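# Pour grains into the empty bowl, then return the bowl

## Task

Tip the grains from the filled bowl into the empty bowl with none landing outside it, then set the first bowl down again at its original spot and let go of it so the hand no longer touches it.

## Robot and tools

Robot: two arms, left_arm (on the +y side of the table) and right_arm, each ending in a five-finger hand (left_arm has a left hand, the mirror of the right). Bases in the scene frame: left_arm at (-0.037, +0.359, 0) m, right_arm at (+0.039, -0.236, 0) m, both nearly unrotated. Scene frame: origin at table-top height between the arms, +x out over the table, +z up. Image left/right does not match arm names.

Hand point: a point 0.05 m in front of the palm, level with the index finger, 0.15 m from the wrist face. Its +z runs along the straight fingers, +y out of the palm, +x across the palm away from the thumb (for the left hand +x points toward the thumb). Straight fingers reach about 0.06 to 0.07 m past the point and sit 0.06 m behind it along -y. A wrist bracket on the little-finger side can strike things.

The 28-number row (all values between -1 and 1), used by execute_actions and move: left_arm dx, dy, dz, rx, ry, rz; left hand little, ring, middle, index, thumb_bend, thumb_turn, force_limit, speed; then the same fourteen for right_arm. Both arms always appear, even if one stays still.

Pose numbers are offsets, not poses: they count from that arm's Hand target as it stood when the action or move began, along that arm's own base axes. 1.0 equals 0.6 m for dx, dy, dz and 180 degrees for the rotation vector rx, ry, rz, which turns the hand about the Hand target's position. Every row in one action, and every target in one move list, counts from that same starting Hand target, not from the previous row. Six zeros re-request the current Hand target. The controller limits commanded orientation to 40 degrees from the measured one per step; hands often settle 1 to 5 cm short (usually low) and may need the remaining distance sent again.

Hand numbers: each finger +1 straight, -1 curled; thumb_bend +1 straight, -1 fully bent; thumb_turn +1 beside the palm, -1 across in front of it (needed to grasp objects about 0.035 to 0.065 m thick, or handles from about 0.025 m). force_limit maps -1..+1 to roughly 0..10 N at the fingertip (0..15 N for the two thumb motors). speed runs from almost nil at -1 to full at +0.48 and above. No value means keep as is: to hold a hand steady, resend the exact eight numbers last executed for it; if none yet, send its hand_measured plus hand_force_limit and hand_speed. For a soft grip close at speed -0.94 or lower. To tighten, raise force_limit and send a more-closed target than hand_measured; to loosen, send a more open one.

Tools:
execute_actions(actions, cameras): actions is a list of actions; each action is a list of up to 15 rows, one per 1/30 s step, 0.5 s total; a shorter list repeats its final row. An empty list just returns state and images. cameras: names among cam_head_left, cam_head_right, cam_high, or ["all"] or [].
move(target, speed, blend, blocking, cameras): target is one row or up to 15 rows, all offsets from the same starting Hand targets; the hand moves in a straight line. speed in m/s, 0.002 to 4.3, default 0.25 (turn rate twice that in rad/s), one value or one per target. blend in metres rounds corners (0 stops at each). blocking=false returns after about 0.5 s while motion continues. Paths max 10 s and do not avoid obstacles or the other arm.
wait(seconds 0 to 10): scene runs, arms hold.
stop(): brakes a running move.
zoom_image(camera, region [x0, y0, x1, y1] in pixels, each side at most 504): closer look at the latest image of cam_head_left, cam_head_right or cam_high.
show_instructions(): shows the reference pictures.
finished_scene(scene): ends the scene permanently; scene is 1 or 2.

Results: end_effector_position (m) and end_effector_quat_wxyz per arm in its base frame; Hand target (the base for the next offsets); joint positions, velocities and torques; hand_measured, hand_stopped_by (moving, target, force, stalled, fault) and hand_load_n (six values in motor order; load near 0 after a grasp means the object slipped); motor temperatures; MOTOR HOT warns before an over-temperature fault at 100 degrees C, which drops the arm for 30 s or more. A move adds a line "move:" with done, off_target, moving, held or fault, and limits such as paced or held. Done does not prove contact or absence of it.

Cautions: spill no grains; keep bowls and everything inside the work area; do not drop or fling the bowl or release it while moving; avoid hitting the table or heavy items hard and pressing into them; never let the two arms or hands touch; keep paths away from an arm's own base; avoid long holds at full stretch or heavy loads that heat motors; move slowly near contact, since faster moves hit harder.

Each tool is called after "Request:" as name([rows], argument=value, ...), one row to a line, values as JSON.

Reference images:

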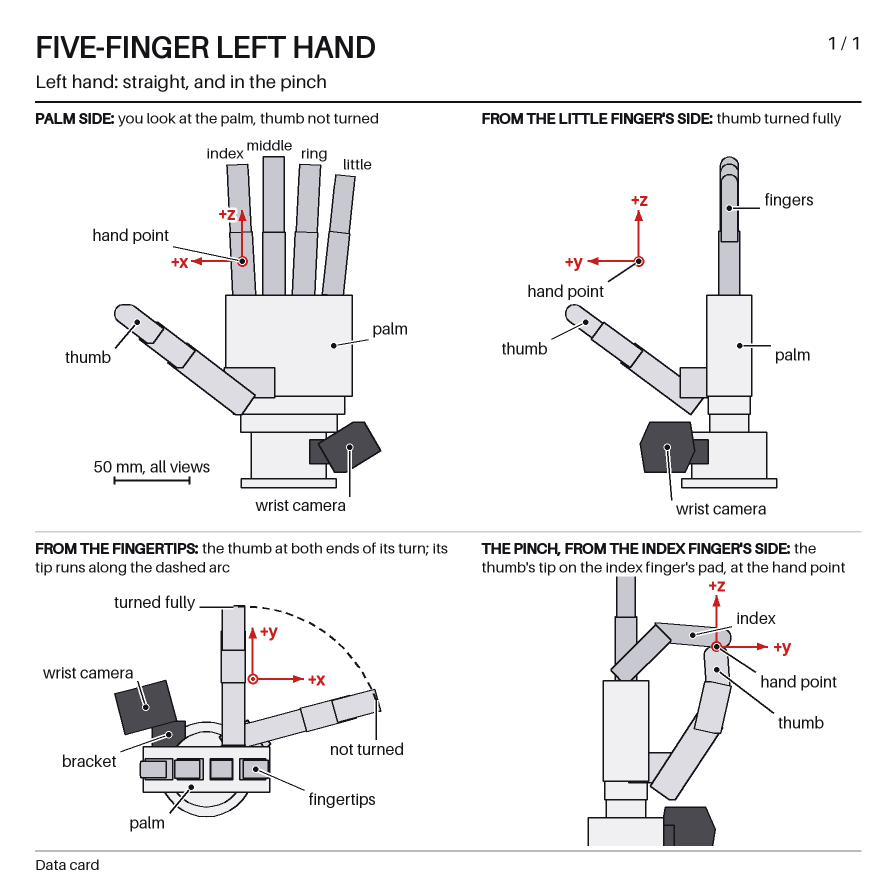

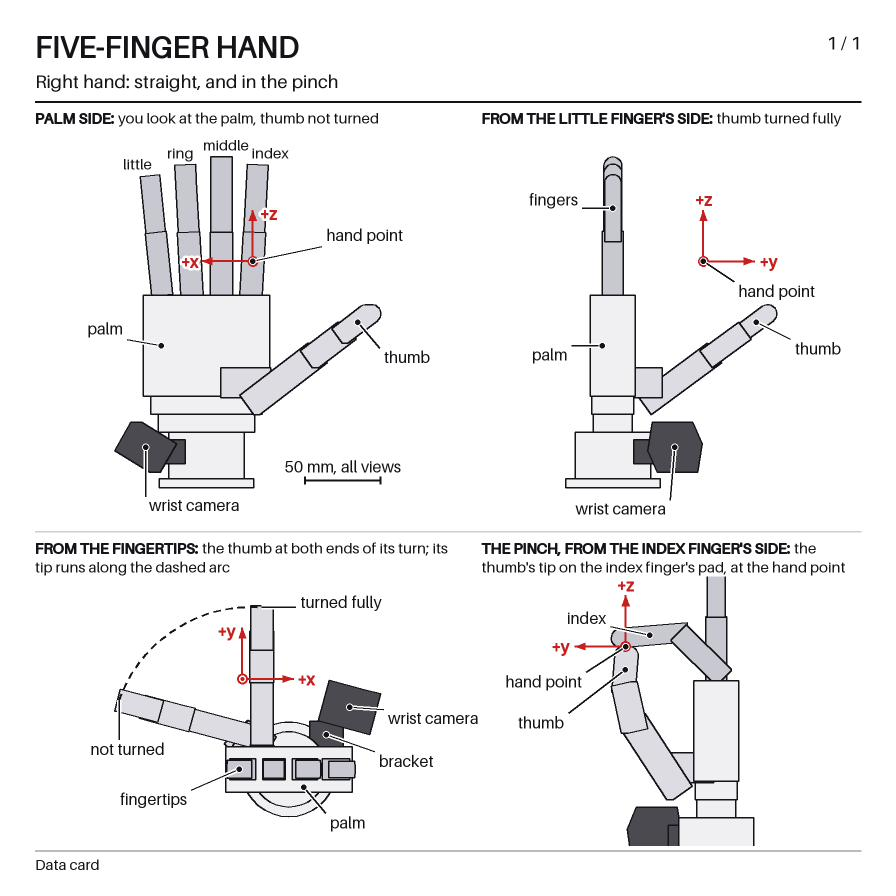

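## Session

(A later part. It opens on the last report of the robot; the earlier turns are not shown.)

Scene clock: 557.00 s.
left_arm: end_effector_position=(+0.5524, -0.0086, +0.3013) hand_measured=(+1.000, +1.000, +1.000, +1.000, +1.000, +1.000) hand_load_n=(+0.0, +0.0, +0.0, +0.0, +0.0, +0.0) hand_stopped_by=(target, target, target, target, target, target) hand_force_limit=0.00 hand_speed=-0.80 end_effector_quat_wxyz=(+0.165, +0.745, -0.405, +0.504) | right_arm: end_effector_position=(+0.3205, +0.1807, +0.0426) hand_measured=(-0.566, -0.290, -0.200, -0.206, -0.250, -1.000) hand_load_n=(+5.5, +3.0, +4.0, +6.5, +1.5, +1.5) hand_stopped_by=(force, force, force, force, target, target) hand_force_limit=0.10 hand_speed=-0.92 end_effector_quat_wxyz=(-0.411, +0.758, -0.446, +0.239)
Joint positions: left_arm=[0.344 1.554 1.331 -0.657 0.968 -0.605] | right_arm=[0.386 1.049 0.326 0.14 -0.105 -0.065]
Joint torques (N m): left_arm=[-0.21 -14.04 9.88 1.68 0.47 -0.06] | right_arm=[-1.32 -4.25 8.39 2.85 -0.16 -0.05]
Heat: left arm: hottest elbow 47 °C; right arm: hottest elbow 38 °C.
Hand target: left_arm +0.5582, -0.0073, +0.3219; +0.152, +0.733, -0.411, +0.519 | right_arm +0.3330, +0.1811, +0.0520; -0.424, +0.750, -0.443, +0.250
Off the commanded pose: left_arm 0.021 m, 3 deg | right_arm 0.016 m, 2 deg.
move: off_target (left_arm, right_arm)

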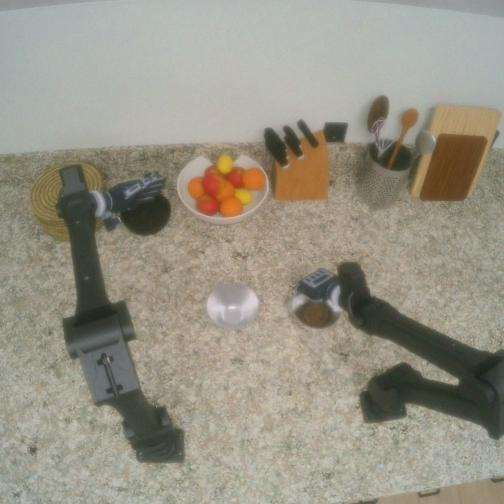

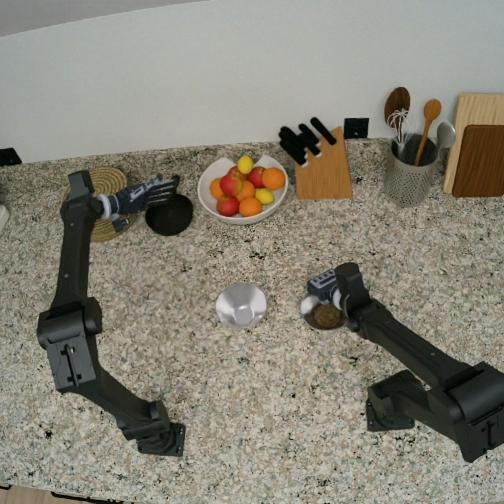

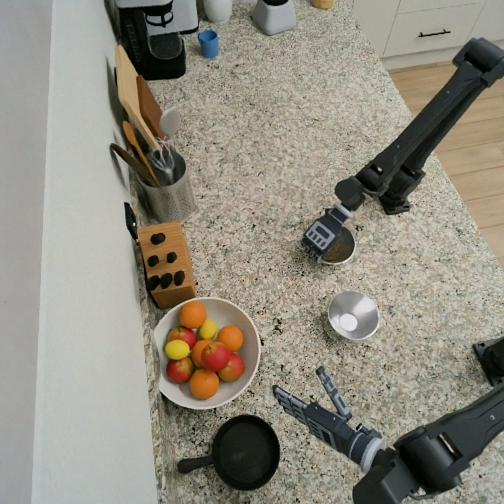

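Request:
move(target=[0,0,0,0,0,0,1,1,1,1,1,1,0,-0.8,0,0,0.083,0,0,0,-0.75,-0.65,-0.6,-0.6,-0.25,-1,0.1,-0.92], cameras=["all"], speed=0.06)

Request:
zoom_image(camera="cam_head_right", region=[280, 240, 380, 340])

Request:
zoom_image(camera="cam_high", region=[280, 180, 380, 280])

Scene clock: 567.77 s.
left_arm: end_effector_position=(+0.5524, -0.0086, +0.3013) hand_measured=(+1.000, +1.000, +1.000, +1.000, +1.000, +1.000) hand_load_n=(+0.0, +0.0, +0.0, +0.0, +0.0, +0.0) hand_stopped_by=(target, target, target, target, target, target) hand_force_limit=0.00 hand_speed=-0.80 end_effector_quat_wxyz=(+0.165, +0.745, -0.405, +0.504) | right_arm: end_effector_position=(+0.3036, +0.1736, +0.0566) hand_measured=(-0.566, -0.290, -0.200, -0.206, -0.250, -1.000) hand_load_n=(+4.0, +4.0, +6.0, +9.0, +1.5, +1.5) hand_stopped_by=(force, force, force, force, target, target) hand_force_limit=0.10 hand_speed=-0.92 end_effector_quat_wxyz=(-0.390, +0.770, -0.453, +0.224)
Joint positions: left_arm=[0.344 1.554 1.331 -0.657 0.968 -0.605] | right_arm=[0.386 0.943 0.354 -0.052 -0.105 -0.068]
Joint torques (N m): left_arm=[0.21 -14.1 9.98 1.7 0.45 -0.06] | right_arm=[-1.38 -6.65 13.81 1.31 -0.13 -0.04]
Heat: left arm: hottest elbow 47 °C; right arm: hottest elbow 39 °C.
Hand target: left_arm +0.5582, -0.0073, +0.3219; +0.152, +0.733, -0.411, +0.519 | right_arm +0.3330, +0.1811, +0.1018; -0.424, +0.750, -0.443, +0.250
Off the commanded pose: left_arm 0.021 m, 3 deg | right_arm 0.054 m, 5 deg.
move: off_target (left_arm, right_arm)

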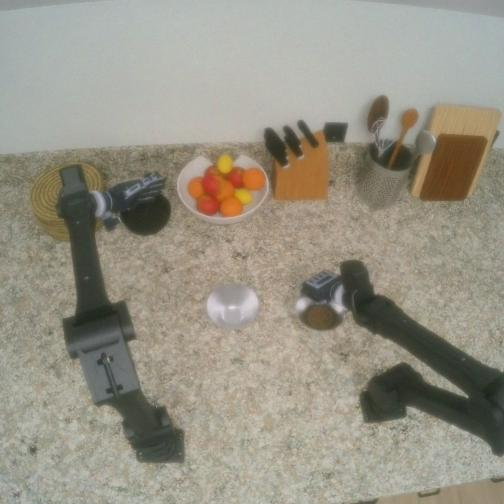

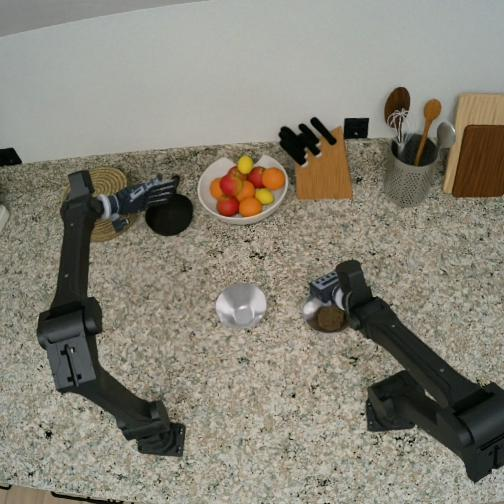

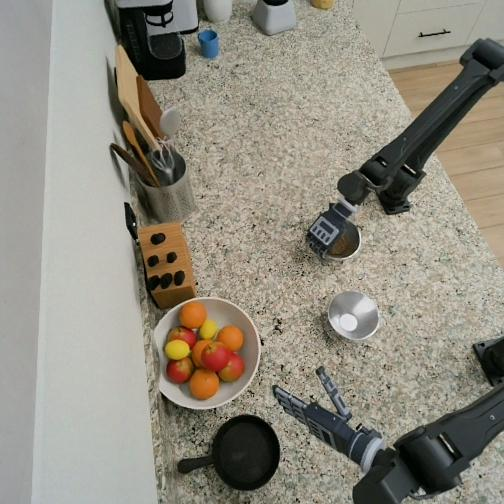

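Scaled by 5.040 from the camera's 504x504 image, which has a finer 720x720 frame.

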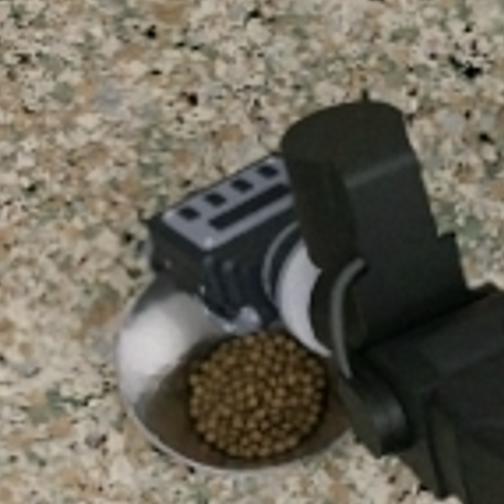

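Scaled by 5.040 from the camera's 504x504 image, which has a finer 720x720 frame.

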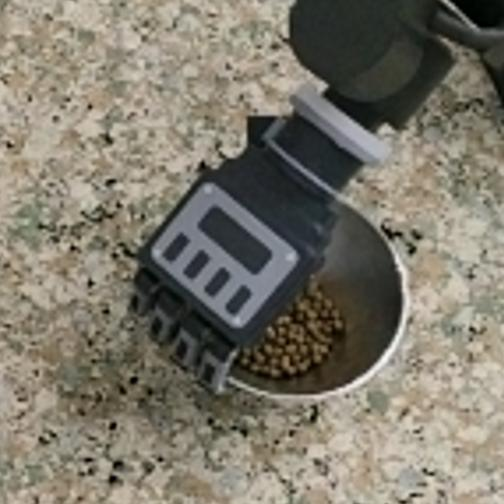

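Request:
move(target=[0,0,0,0,0,0,1,1,1,1,1,1,0,-0.8,0.01,0,0.08,0.0107,-0.0195,0,-0.75,-0.65,-0.6,-0.6,-0.25,-1,0.1,-0.92], cameras=["all"], speed=0.06)

Request:
zoom_image(camera="cam_head_right", region=[280, 240, 380, 340])

Request:
zoom_image(camera="cam_high", region=[280, 180, 380, 280])

Scene clock: 580.80 s.
left_arm: end_effector_position=(+0.5524, -0.0086, +0.3013) hand_measured=(+1.000, +1.000, +1.000, +1.000, +1.000, +1.000) hand_load_n=(+0.0, +0.0, +0.0, +0.0, +0.0, +0.0) hand_stopped_by=(target, target, target, target, target, target) hand_force_limit=0.00 hand_speed=-0.80 end_effector_quat_wxyz=(+0.165, +0.745, -0.405, +0.504) | right_arm: end_effector_position=(+0.3126, +0.1757, +0.0984) hand_measured=(-0.566, -0.290, -0.200, -0.206, -0.250, -1.000) hand_load_n=(+4.0, +4.0, +6.0, +9.0, +1.5, +1.5) hand_stopped_by=(force, force, force, force, target, target) hand_force_limit=0.10 hand_speed=-0.92 end_effector_quat_wxyz=(-0.414, +0.757, -0.445, +0.239)
Joint positions: left_arm=[0.344 1.554 1.331 -0.657 0.968 -0.605] | right_arm=[0.375 0.854 0.404 -0.128 -0.118 -0.068]
Joint torques (N m): left_arm=[-0.44 -13.92 9.87 1.74 0.46 -0.09] | right_arm=[-1.67 -6.07 14.94 1.36 -0.3 -0.02]
Heat: left arm: hottest elbow 47 °C; right arm: hottest elbow 41 °C.
Hand target: left_arm +0.5582, -0.0073, +0.3219; +0.152, +0.733, -0.411, +0.519 | right_arm +0.3390, +0.1811, +0.1498; -0.449, +0.734, -0.434, +0.266
Off the commanded pose: left_arm 0.021 m, 3 deg | right_arm 0.058 m, 6 deg.
move: off_target (left_arm, right_arm)

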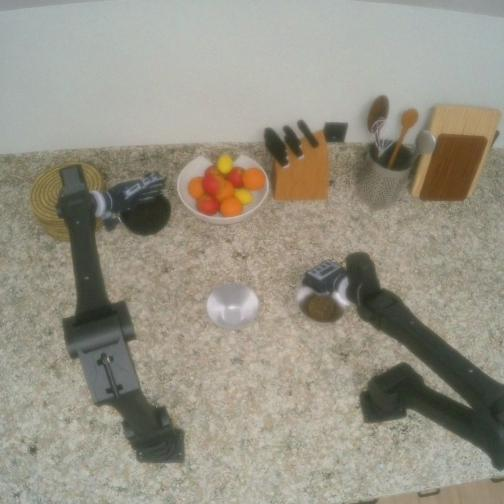

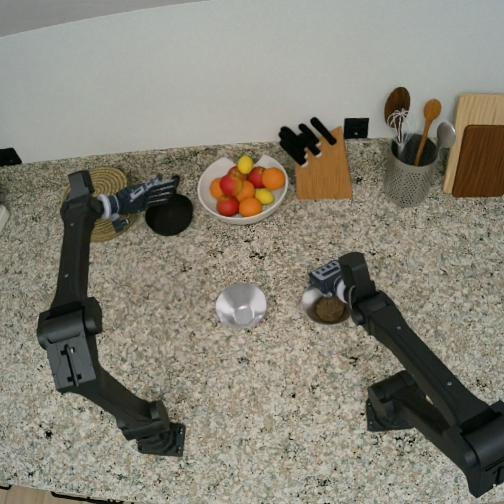

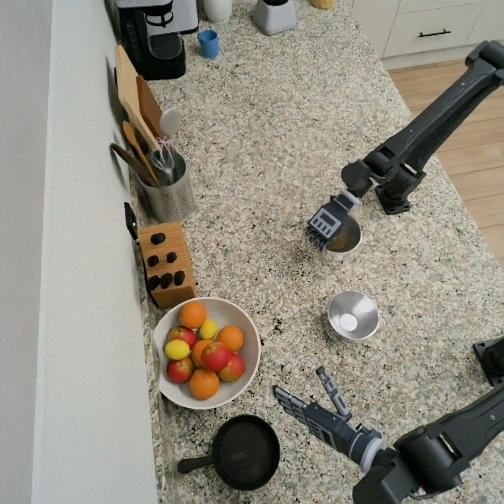

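Scaled by 5.040 from the camera's 504x504 image, which has a finer 720x720 frame.

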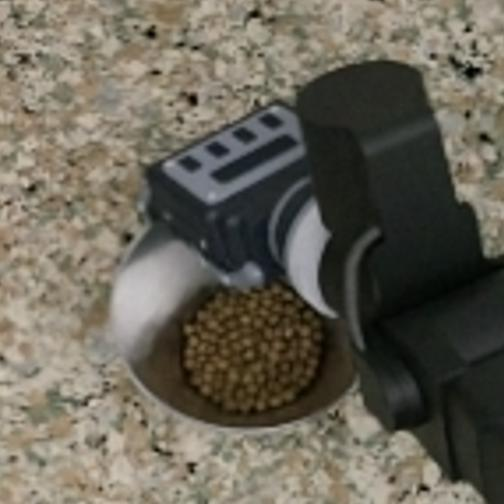

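Scaled by 5.040 from the camera's 504x504 image, which has a finer 720x720 frame.

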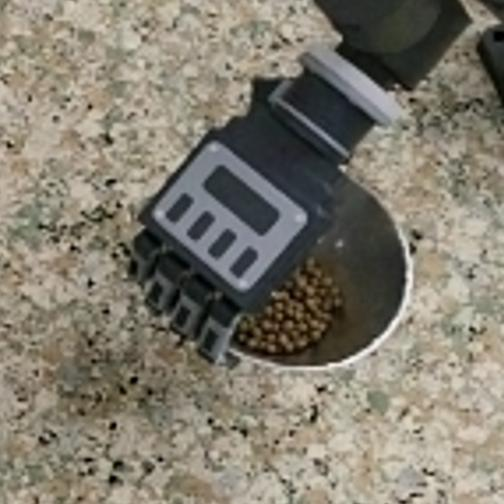

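Request:
move([
  [0,0,0,0,0,0,1,1,1,1,1,1,0,-0.8,0.01,0,0.11,0,0,0,-0.75,-0.65,-0.6,-0.6,-0.25,-1,0.1,-0.92],
  [0,0,0,0,0,0,1,1,1,1,1,1,0,-0.8,0.0567,0.4367,0.15,0,0,0.1967,-0.75,-0.65,-0.6,-0.6,-0.25,-1,0.1,-0.92],
], cameras=["all"], speed=0.1, blend=[0.03, 0])

Request:
zoom_image(camera="cam_head_right", region=[180, 220, 320, 360])

Request:
zoom_image(camera="cam_head_left", region=[180, 220, 320, 360])

Request:
zoom_image(camera="cam_high", region=[270, 220, 400, 350])

Scene clock: 661.70 s.
left_arm: end_effector_position=(+0.5524, -0.0086, +0.3013) hand_measured=(+1.000, +1.000, +1.000, +1.000, +1.000, +1.000) hand_load_n=(+0.0, +0.0, +0.0, +0.0, +0.0, +0.0) hand_stopped_by=(target, target, target, target, target, target) hand_force_limit=0.00 hand_speed=-0.80 end_effector_quat_wxyz=(+0.165, +0.745, -0.405, +0.504) | right_arm: end_effector_position=(+0.3569, +0.4153, +0.1941) hand_measured=(-0.566, -0.290, -0.200, -0.206, -0.250, -1.000) hand_load_n=(+4.5, +3.5, +6.5, +9.0, +1.5, +1.5) hand_stopped_by=(force, force, force, force, target, target) hand_force_limit=0.10 hand_speed=-0.92 end_effector_quat_wxyz=(-0.470, +0.850, -0.218, +0.098)
Joint positions: left_arm=[0.344 1.554 1.331 -0.657 0.968 -0.605] | right_arm=[0.71 1.366 1.035 -0.277 -0.339 -0.181]
Joint torques (N m): left_arm=[-0.44 -14.39 9.96 1.66 0.47 -0.1] | right_arm=[-0.03 -11.69 15.56 2.69 -0.44 -0.08]
Motor temperatures (°C): left_arm=[27 33 48 25 29 26] | right_arm=[29 30 49 29 27 27]
Heat: left arm: hottest elbow 48 °C; right arm: hottest elbow 49 °C.
Hand target: left_arm +0.5582, -0.0073, +0.3219; +0.152, +0.733, -0.411, +0.519 | right_arm +0.3730, +0.4431, +0.2398; -0.509, +0.831, -0.190, +0.117
Off the commanded pose: left_arm 0.021 m, 3 deg | right_arm 0.056 m, 6 deg.
move: off_target (left_arm, right_arm)

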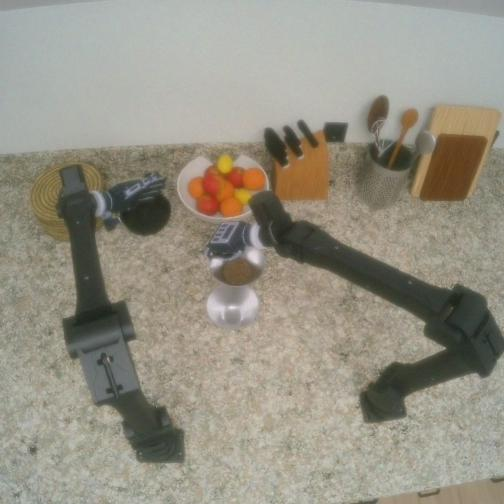

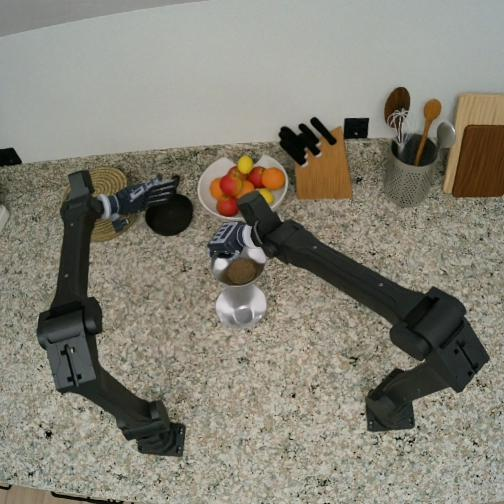

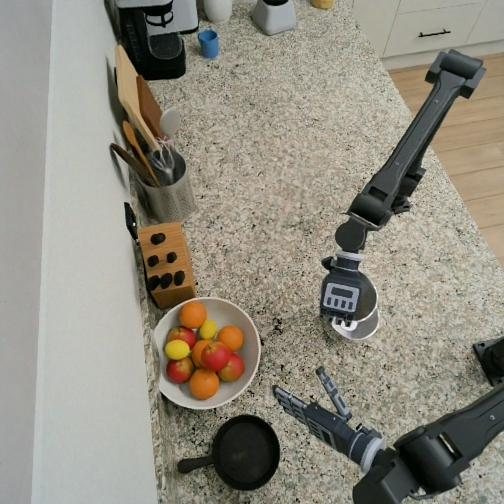

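Scaled by 3.600 from the camera's 504x504 image, which has a finer 720x720 frame.

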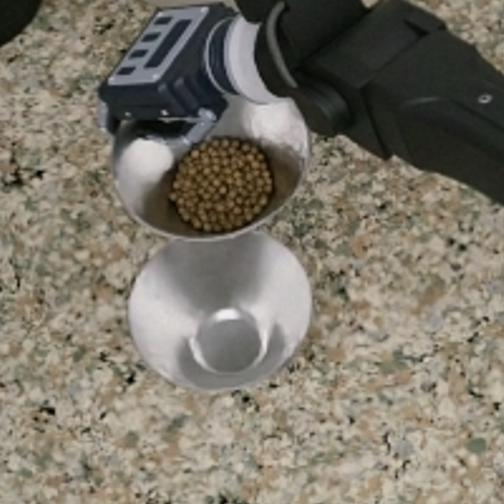

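Scaled by 3.600 from the camera's 504x504 image, which has a finer 720x720 frame.

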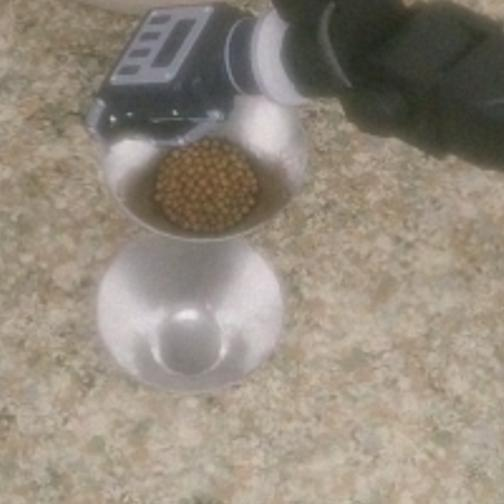

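Scaled by 3.877 from the camera's 504x504 image, which has a finer 720x720 frame.

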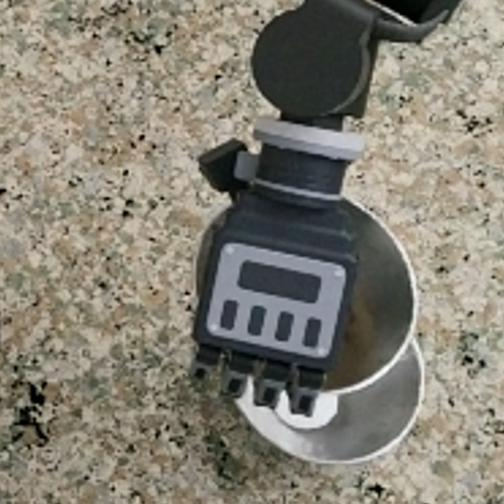

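Request:
move(target=[0,0,0,0,0,0,1,1,1,1,1,1,0,-0.8,-0.008,-0.019,0,-0.0736,-0.1495,0,-0.75,-0.65,-0.6,-0.6,-0.25,-1,0.1,-0.92], cameras=["all"], speed=0.2)

Request:
zoom_image(camera="cam_head_right", region=[180, 220, 320, 360])

Request:
zoom_image(camera="cam_high", region=[270, 220, 400, 350])

Scene clock: 685.23 s.
left_arm: end_effector_position=(+0.5524, -0.0086, +0.3013) hand_measured=(+1.000, +1.000, +1.000, +1.000, +1.000, +1.000) hand_load_n=(+0.0, +0.0, +0.0, +0.0, +0.0, +0.0) hand_stopped_by=(target, target, target, target, target, target) hand_force_limit=0.00 hand_speed=-0.80 end_effector_quat_wxyz=(+0.165, +0.745, -0.405, +0.504) | right_arm: end_effector_position=(+0.3647, +0.4211, +0.1965) hand_measured=(-0.566, -0.290, -0.200, -0.206, -0.250, -1.000) hand_load_n=(+4.0, +3.0, +6.0, +9.5, +1.5, +2.0) hand_stopped_by=(force, force, force, force, target, target) hand_force_limit=0.10 hand_speed=-0.92 end_effector_quat_wxyz=(-0.409, +0.861, -0.073, +0.293)
Joint positions: left_arm=[0.344 1.554 1.331 -0.657 0.968 -0.605] | right_arm=[0.866 1.328 0.99 -0.179 0.002 -0.537]
Joint torques (N m): left_arm=[-0.56 -13.68 9.91 1.65 0.45 -0.06] | right_arm=[-0.09 -15.03 10.36 3.52 0.11 -0.26]
Heat: left arm: hottest elbow 48 °C; right arm: hottest elbow 49 °C.
Hand target: left_arm +0.5582, -0.0073, +0.3219; +0.152, +0.733, -0.411, +0.519 | right_arm +0.3682, +0.4317, +0.2398; -0.441, +0.834, -0.052, +0.327
Off the commanded pose: left_arm 0.021 m, 3 deg | right_arm 0.045 m, 7 deg.
move: off_target (left_arm, right_arm)

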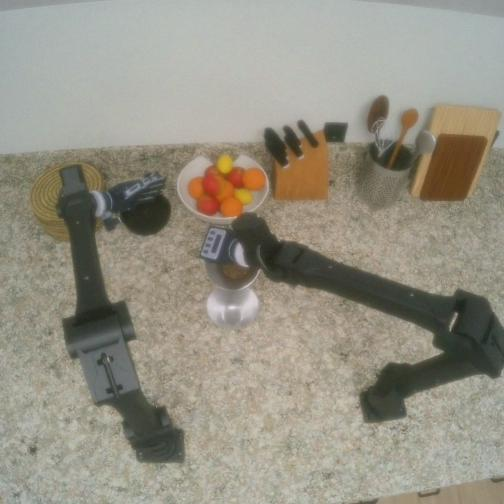

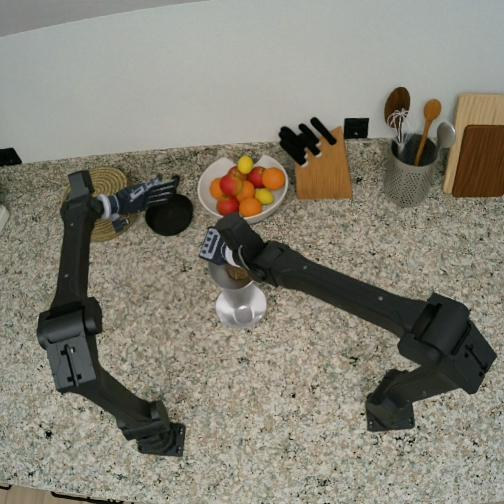

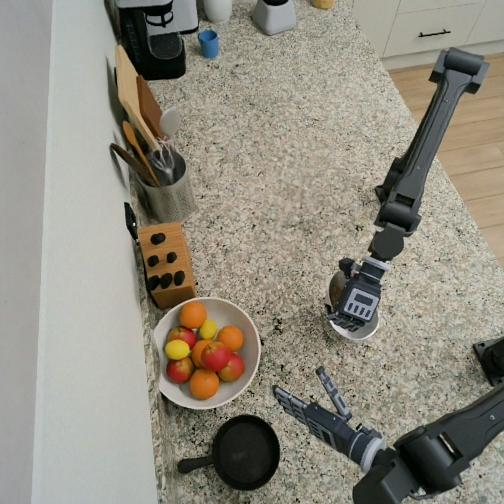

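Scaled by 3.600 from the camera's 504x504 image, which has a finer 720x720 frame.

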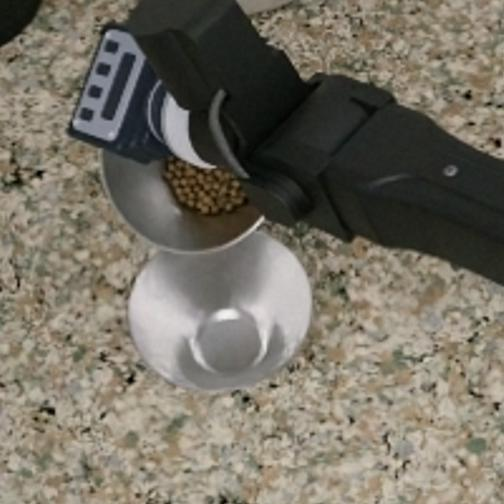

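Scaled by 3.877 from the camera's 504x504 image, which has a finer 720x720 frame.

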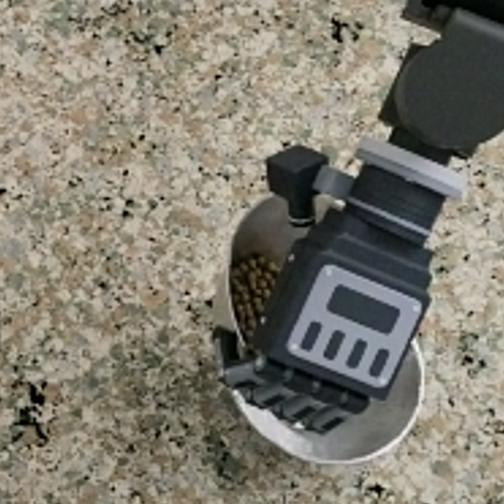

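Request:
move(target=[0,0,0,0,0,0,1,1,1,1,1,1,0,-0.8,-0.0167,-0.0433,0,-0.0294,-0.0598,0,-0.75,-0.65,-0.6,-0.6,-0.25,-1,0.1,-0.92], cameras=["all"], speed=0.15)

Request:
zoom_image(camera="cam_head_right", region=[180, 220, 320, 360])

Request:
zoom_image(camera="cam_head_left", region=[180, 220, 320, 360])

Request:
zoom_image(camera="cam_high", region=[270, 220, 400, 350])

Scene clock: 706.20 s.
left_arm: end_effector_position=(+0.5524, -0.0086, +0.3013) hand_measured=(+1.000, +1.000, +1.000, +1.000, +1.000, +1.000) hand_load_n=(+0.0, +0.0, +0.0, +0.0, +0.0, +0.0) hand_stopped_by=(target, target, target, target, target, target) hand_force_limit=0.00 hand_speed=-0.80 end_effector_quat_wxyz=(+0.165, +0.745, -0.405, +0.504) | right_arm: end_effector_position=(+0.3557, +0.3955, +0.1974) hand_measured=(-0.566, -0.290, -0.200, -0.206, -0.250, -1.000) hand_load_n=(+3.5, +3.0, +6.0, +9.5, +1.0, +2.0) hand_stopped_by=(force, force, force, force, target, target) hand_force_limit=0.10 hand_speed=-0.92 end_effector_quat_wxyz=(-0.377, +0.849, -0.013, +0.371)
Joint positions: left_arm=[0.344 1.554 1.331 -0.657 0.968 -0.605] | right_arm=[0.912 1.247 0.88 -0.093 0.122 -0.703]
Joint torques (N m): left_arm=[-0.26 -13.92 9.91 1.73 0.46 -0.08] | right_arm=[0.09 -13.45 10.32 3.63 0.19 -0.32]
Heat: left arm: hottest elbow 48 °C; right arm: hottest elbow 47 °C.
Hand target: left_arm +0.5582, -0.0073, +0.3219; +0.152, +0.733, -0.411, +0.519 | right_arm +0.3582, +0.4058, +0.2398; -0.405, +0.819, +0.005, +0.406
Off the commanded pose: left_arm 0.021 m, 3 deg | right_arm 0.044 m, 6 deg.
move: off_target (left_arm, right_arm)

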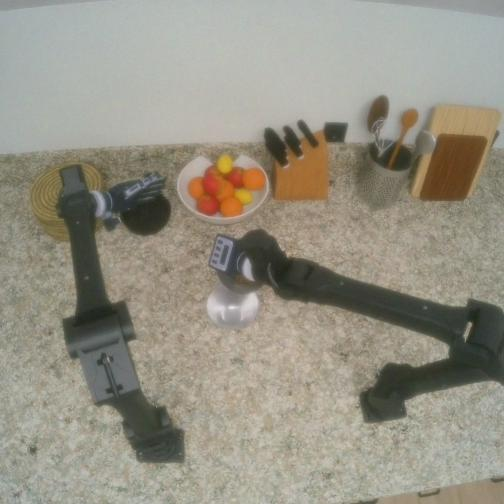

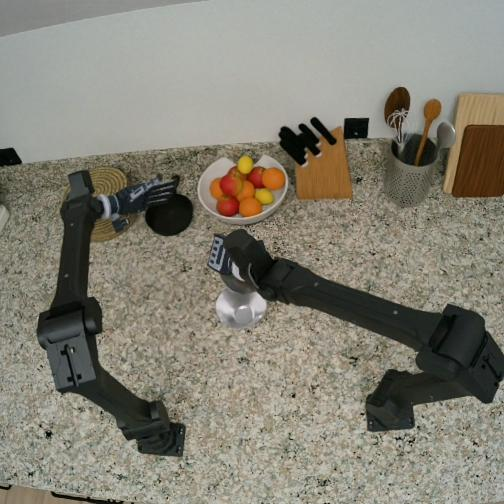

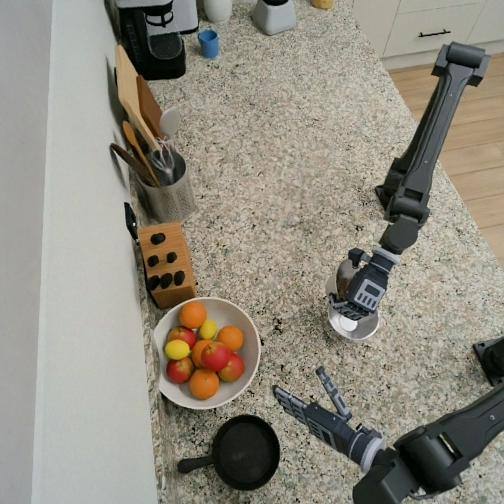

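Scaled by 3.600 from the camera's 504x504 image, which has a finer 720x720 frame.

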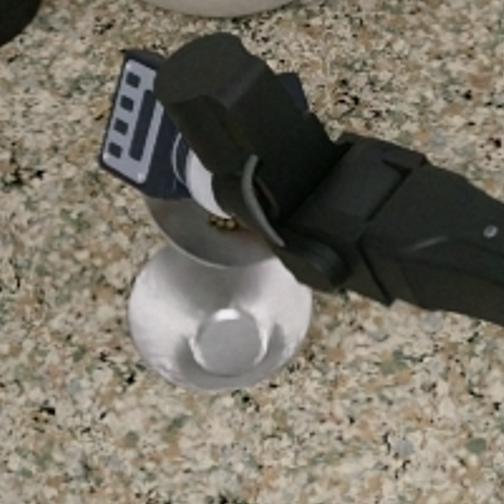

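Scaled by 3.600 from the camera's 504x504 image, which has a finer 720x720 frame.

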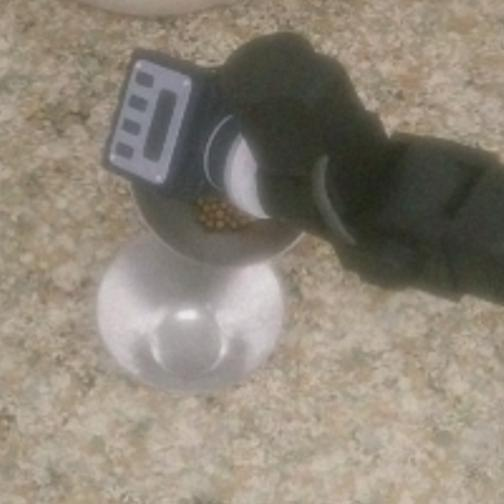

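Scaled by 3.877 from the camera's 504x504 image, which has a finer 720x720 frame.

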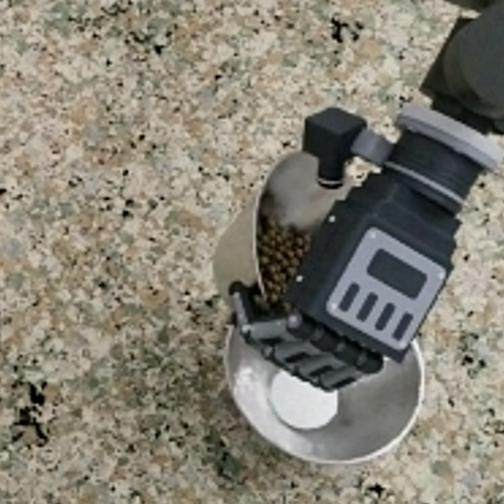

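Request:
move(target=[0,0,0,0,0,0,1,1,1,1,1,1,0,-0.8,-0.004,-0.007,0,-0.0731,-0.1806,0,-0.75,-0.65,-0.6,-0.6,-0.25,-1,0.1,-0.92], cameras=["all"], speed=0.14)

Request:
zoom_image(camera="cam_head_right", region=[180, 220, 320, 360])

Request:
zoom_image(camera="cam_high", region=[270, 220, 400, 350])

Scene clock: 730.90 s.
left_arm: end_effector_position=(+0.5524, -0.0086, +0.3013) hand_measured=(+1.000, +1.000, +1.000, +1.000, +1.000, +1.000) hand_load_n=(+0.0, +0.0, +0.0, +0.0, +0.0, +0.0) hand_stopped_by=(target, target, target, target, target, target) hand_force_limit=0.00 hand_speed=-0.80 end_effector_quat_wxyz=(+0.165, +0.745, -0.405, +0.504) | right_arm: end_effector_position=(+0.3570, +0.3918, +0.2225) hand_measured=(-0.566, -0.290, -0.200, -0.206, -0.250, -1.000) hand_load_n=(+3.5, +2.5, +5.5, +8.5, +1.5, +2.0) hand_stopped_by=(force, force, force, force, target, target) hand_force_limit=0.10 hand_speed=-0.92 end_effector_quat_wxyz=(-0.288, +0.733, +0.154, +0.596)
Joint positions: left_arm=[0.344 1.554 1.331 -0.657 0.968 -0.605] | right_arm=[1.063 1.265 0.677 0.455 0.402 -1.275]
Joint torques (N m): left_arm=[-0.09 -14.33 9.98 1.69 0.45 -0.07] | right_arm=[0.03 -8.94 9.14 3.58 0.14 -0.39]
Motor temperatures (°C): left_arm=[27 33 48 25 29 26] | right_arm=[29 31 44 30 27 27]
Heat: left arm: hottest elbow 48 °C; right arm: hottest elbow 44 °C.
Hand target: left_arm +0.5582, -0.0073, +0.3219; +0.152, +0.733, -0.411, +0.519 | right_arm +0.3558, +0.4016, +0.2398; -0.292, +0.714, +0.163, +0.616
Off the commanded pose: left_arm 0.021 m, 3 deg | right_arm 0.020 m, 3 deg.
move: off_target (left_arm, right_arm)

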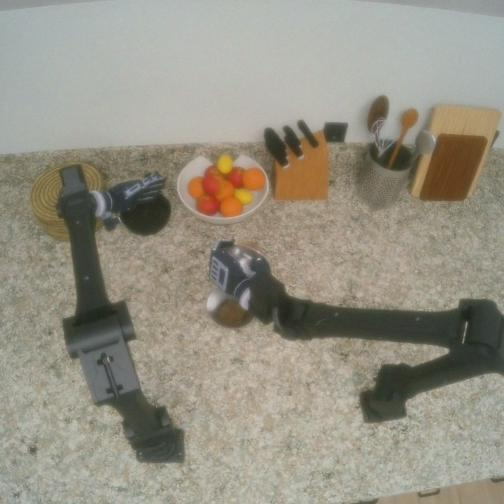

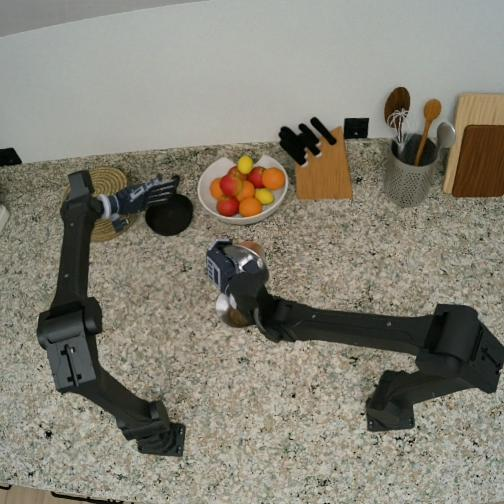

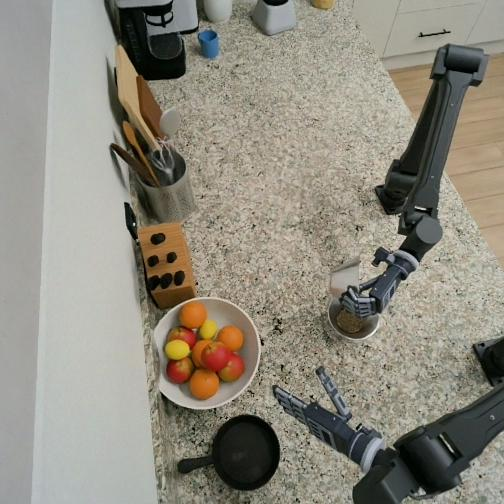

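Scaled by 3.600 from the camera's 504x504 image, which has a finer 720x720 frame.

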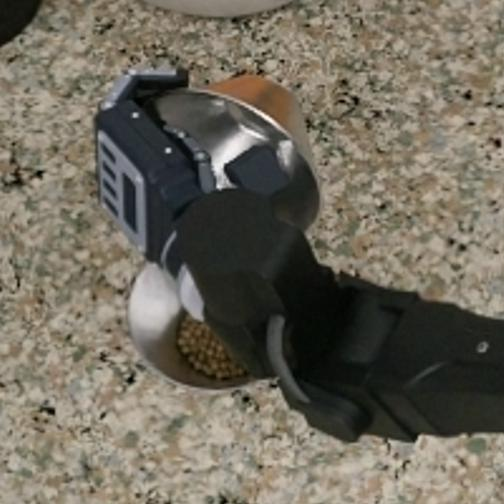

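Scaled by 3.877 from the camera's 504x504 image, which has a finer 720x720 frame.

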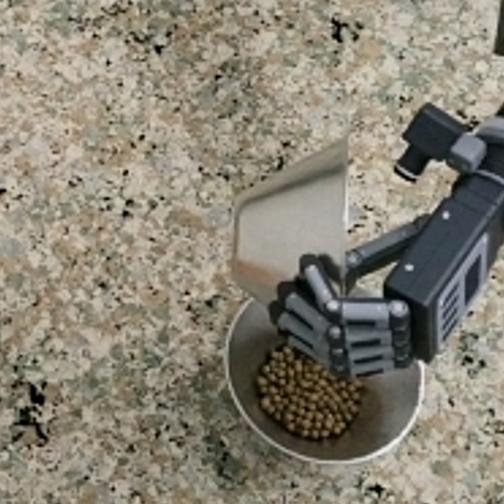

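Request:
move(target=[0,0,0,0,0,0,1,1,1,1,1,1,0,-0.8,-0.028,0.03,-0.01,-0.0474,-0.142,-0.0056,-0.75,-0.65,-0.6,-0.6,-0.25,-1,0.1,-0.92], cameras=["all"], speed=0.16)

Request:
zoom_image(camera="cam_head_right", region=[180, 220, 320, 360])

Request:
zoom_image(camera="cam_high", region=[270, 220, 400, 350])

Scene clock: 761.13 s.
left_arm: end_effector_position=(+0.5524, -0.0086, +0.3013) hand_measured=(+1.000, +1.000, +1.000, +1.000, +1.000, +1.000) hand_load_n=(+0.0, +0.0, +0.0, +0.0, +0.0, +0.0) hand_stopped_by=(target, target, target, target, target, target) hand_force_limit=0.00 hand_speed=-0.80 end_effector_quat_wxyz=(+0.165, +0.745, -0.405, +0.504) | right_arm: end_effector_position=(+0.3452, +0.4104, +0.2195) hand_measured=(-0.566, -0.290, -0.200, -0.206, -0.250, -1.000) hand_load_n=(+3.5, +2.0, +4.5, +8.0, +1.0, +2.0) hand_stopped_by=(force, force, force, force, target, target) hand_force_limit=0.10 hand_speed=-0.92 end_effector_quat_wxyz=(-0.187, +0.603, +0.255, +0.733)
Joint positions: left_arm=[0.344 1.554 1.331 -0.657 0.968 -0.605] | right_arm=[1.158 1.541 0.595 1.111 0.502 -1.8]
Joint torques (N m): left_arm=[-0.38 -13.98 9.89 1.66 0.49 -0.03] | right_arm=[-0.03 -10.46 6.78 3.32 -0.31 -0.41]
Heat: left arm: hottest elbow 48 °C; right arm: hottest elbow 42 °C.
Hand target: left_arm +0.5582, -0.0073, +0.3219; +0.152, +0.733, -0.411, +0.519 | right_arm +0.3390, +0.4196, +0.2338; -0.190, +0.581, +0.263, +0.747
Off the commanded pose: left_arm 0.021 m, 3 deg | right_arm 0.018 m, 3 deg.
move: off_target (left_arm, right_arm)

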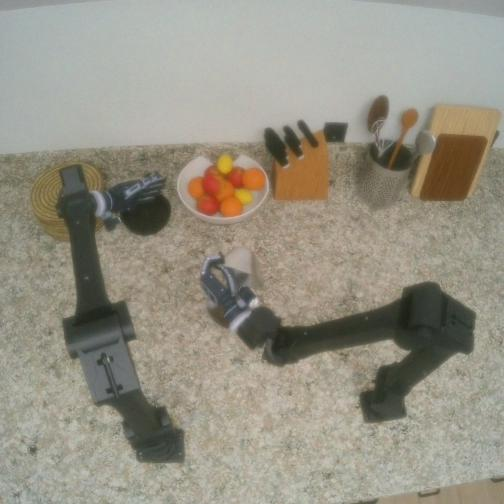

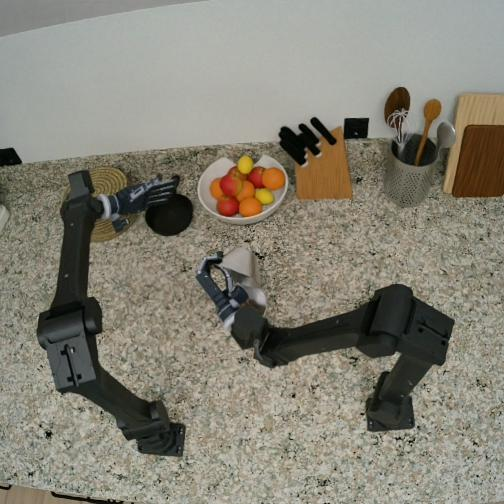

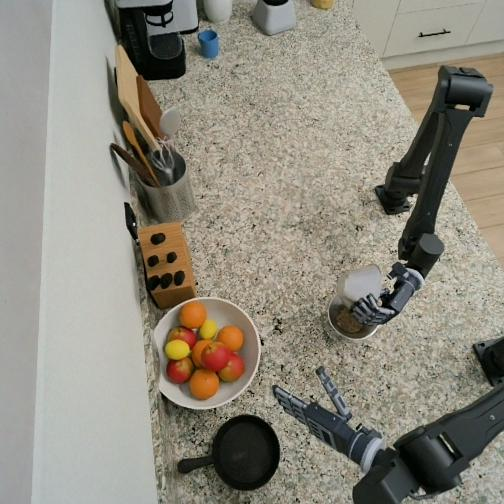

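Scaled by 3.600 from the camera's 504x504 image, which has a finer 720x720 frame.

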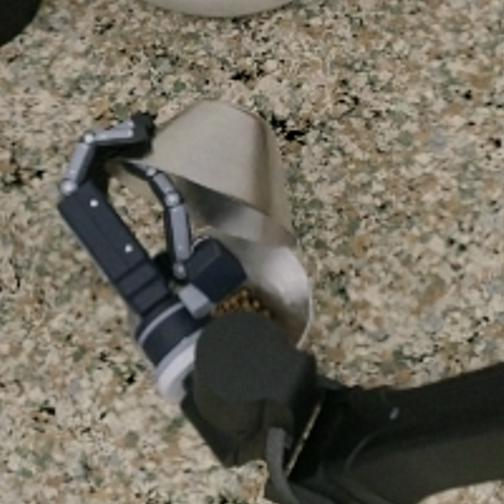

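Scaled by 3.877 from the camera's 504x504 image, which has a finer 720x720 frame.

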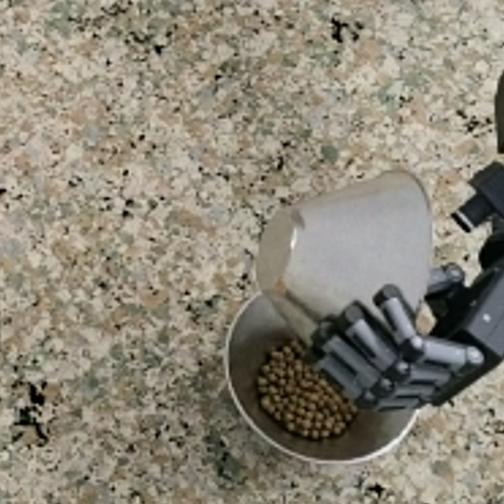

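Request:
move(target=[0,0,0,0,0,0,1,1,1,1,1,1,0,-0.8,0.0567,0.0392,0.02,0.2275,0.5296,0.0213,-0.75,-0.65,-0.6,-0.6,-0.25,-1,0.1,-0.92], cameras=["all"], speed=0.25)

Request:
zoom_image(camera="cam_head_right", region=[180, 220, 320, 360])

Request:
zoom_image(camera="cam_high", region=[270, 220, 400, 350])

Scene clock: 784.60 s.
left_arm: end_effector_position=(+0.5524, -0.0086, +0.3013) hand_measured=(+1.000, +1.000, +1.000, +1.000, +1.000, +1.000) hand_load_n=(+0.0, +0.0, +0.0, +0.0, +0.0, +0.0) hand_stopped_by=(target, target, target, target, target, target) hand_force_limit=0.00 hand_speed=-0.80 end_effector_quat_wxyz=(+0.165, +0.745, -0.405, +0.504) | right_arm: end_effector_position=(+0.3540, +0.4299, +0.2081) hand_measured=(-0.566, -0.290, -0.200, -0.206, -0.250, -1.000) hand_load_n=(+4.0, +3.5, +6.0, +9.0, +1.5, +1.5) hand_stopped_by=(force, force, force, force, target, target) hand_force_limit=0.10 hand_speed=-0.92 end_effector_quat_wxyz=(-0.484, +0.848, -0.185, +0.110)
Joint positions: left_arm=[0.344 1.554 1.331 -0.657 0.968 -0.605] | right_arm=[0.737 1.363 1.053 -0.257 -0.339 -0.217]
Joint torques (N m): left_arm=[-0.62 -13.86 9.94 1.63 0.49 -0.07] | right_arm=[-1.49 -11.58 15.38 1.31 -0.42 0.25]
Heat: left arm: hottest elbow 49 °C; right arm: hottest elbow 42 °C.
Hand target: left_arm +0.5582, -0.0073, +0.3219; +0.152, +0.733, -0.411, +0.519 | right_arm +0.3730, +0.4431, +0.2458; -0.509, +0.831, -0.190, +0.117
Off the commanded pose: left_arm 0.021 m, 3 deg | right_arm 0.044 m, 4 deg.
move: off_target (left_arm, right_arm)

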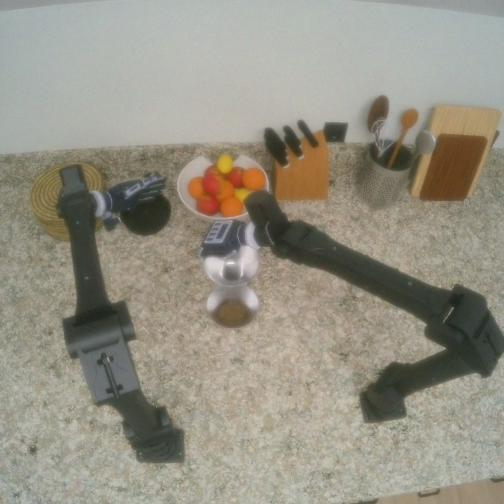

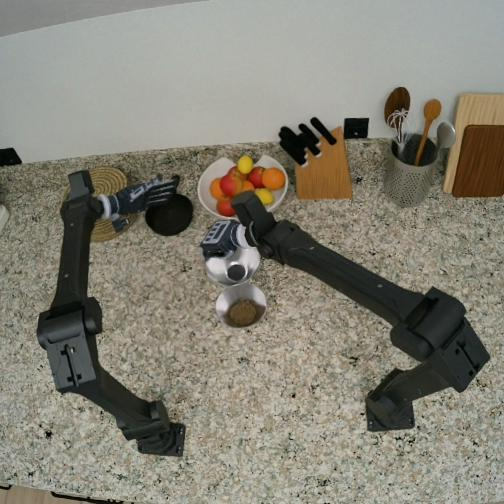

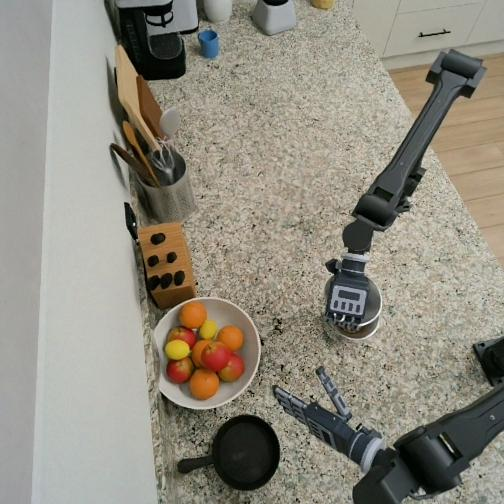

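Scaled by 3.600 from the camera's 504x504 image, which has a finer 720x720 frame.

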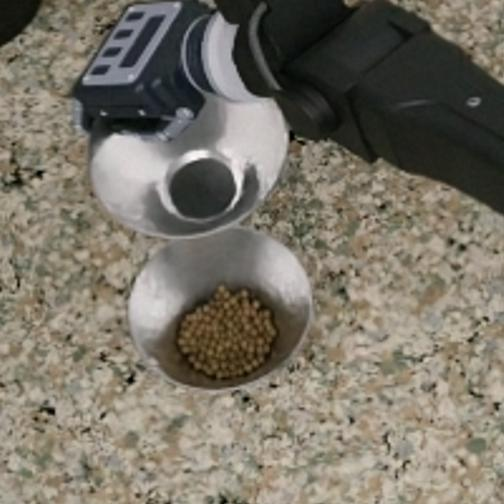

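Scaled by 3.877 from the camera's 504x504 image, which has a finer 720x720 frame.

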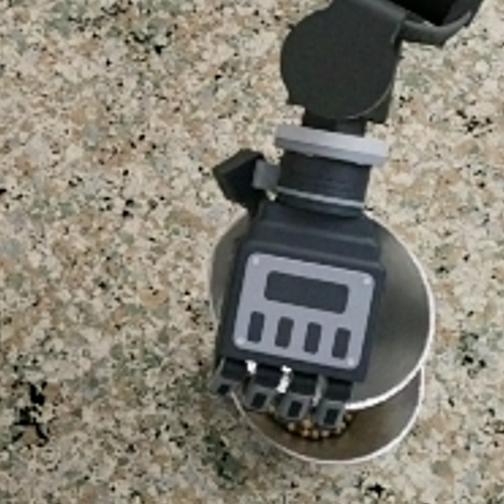

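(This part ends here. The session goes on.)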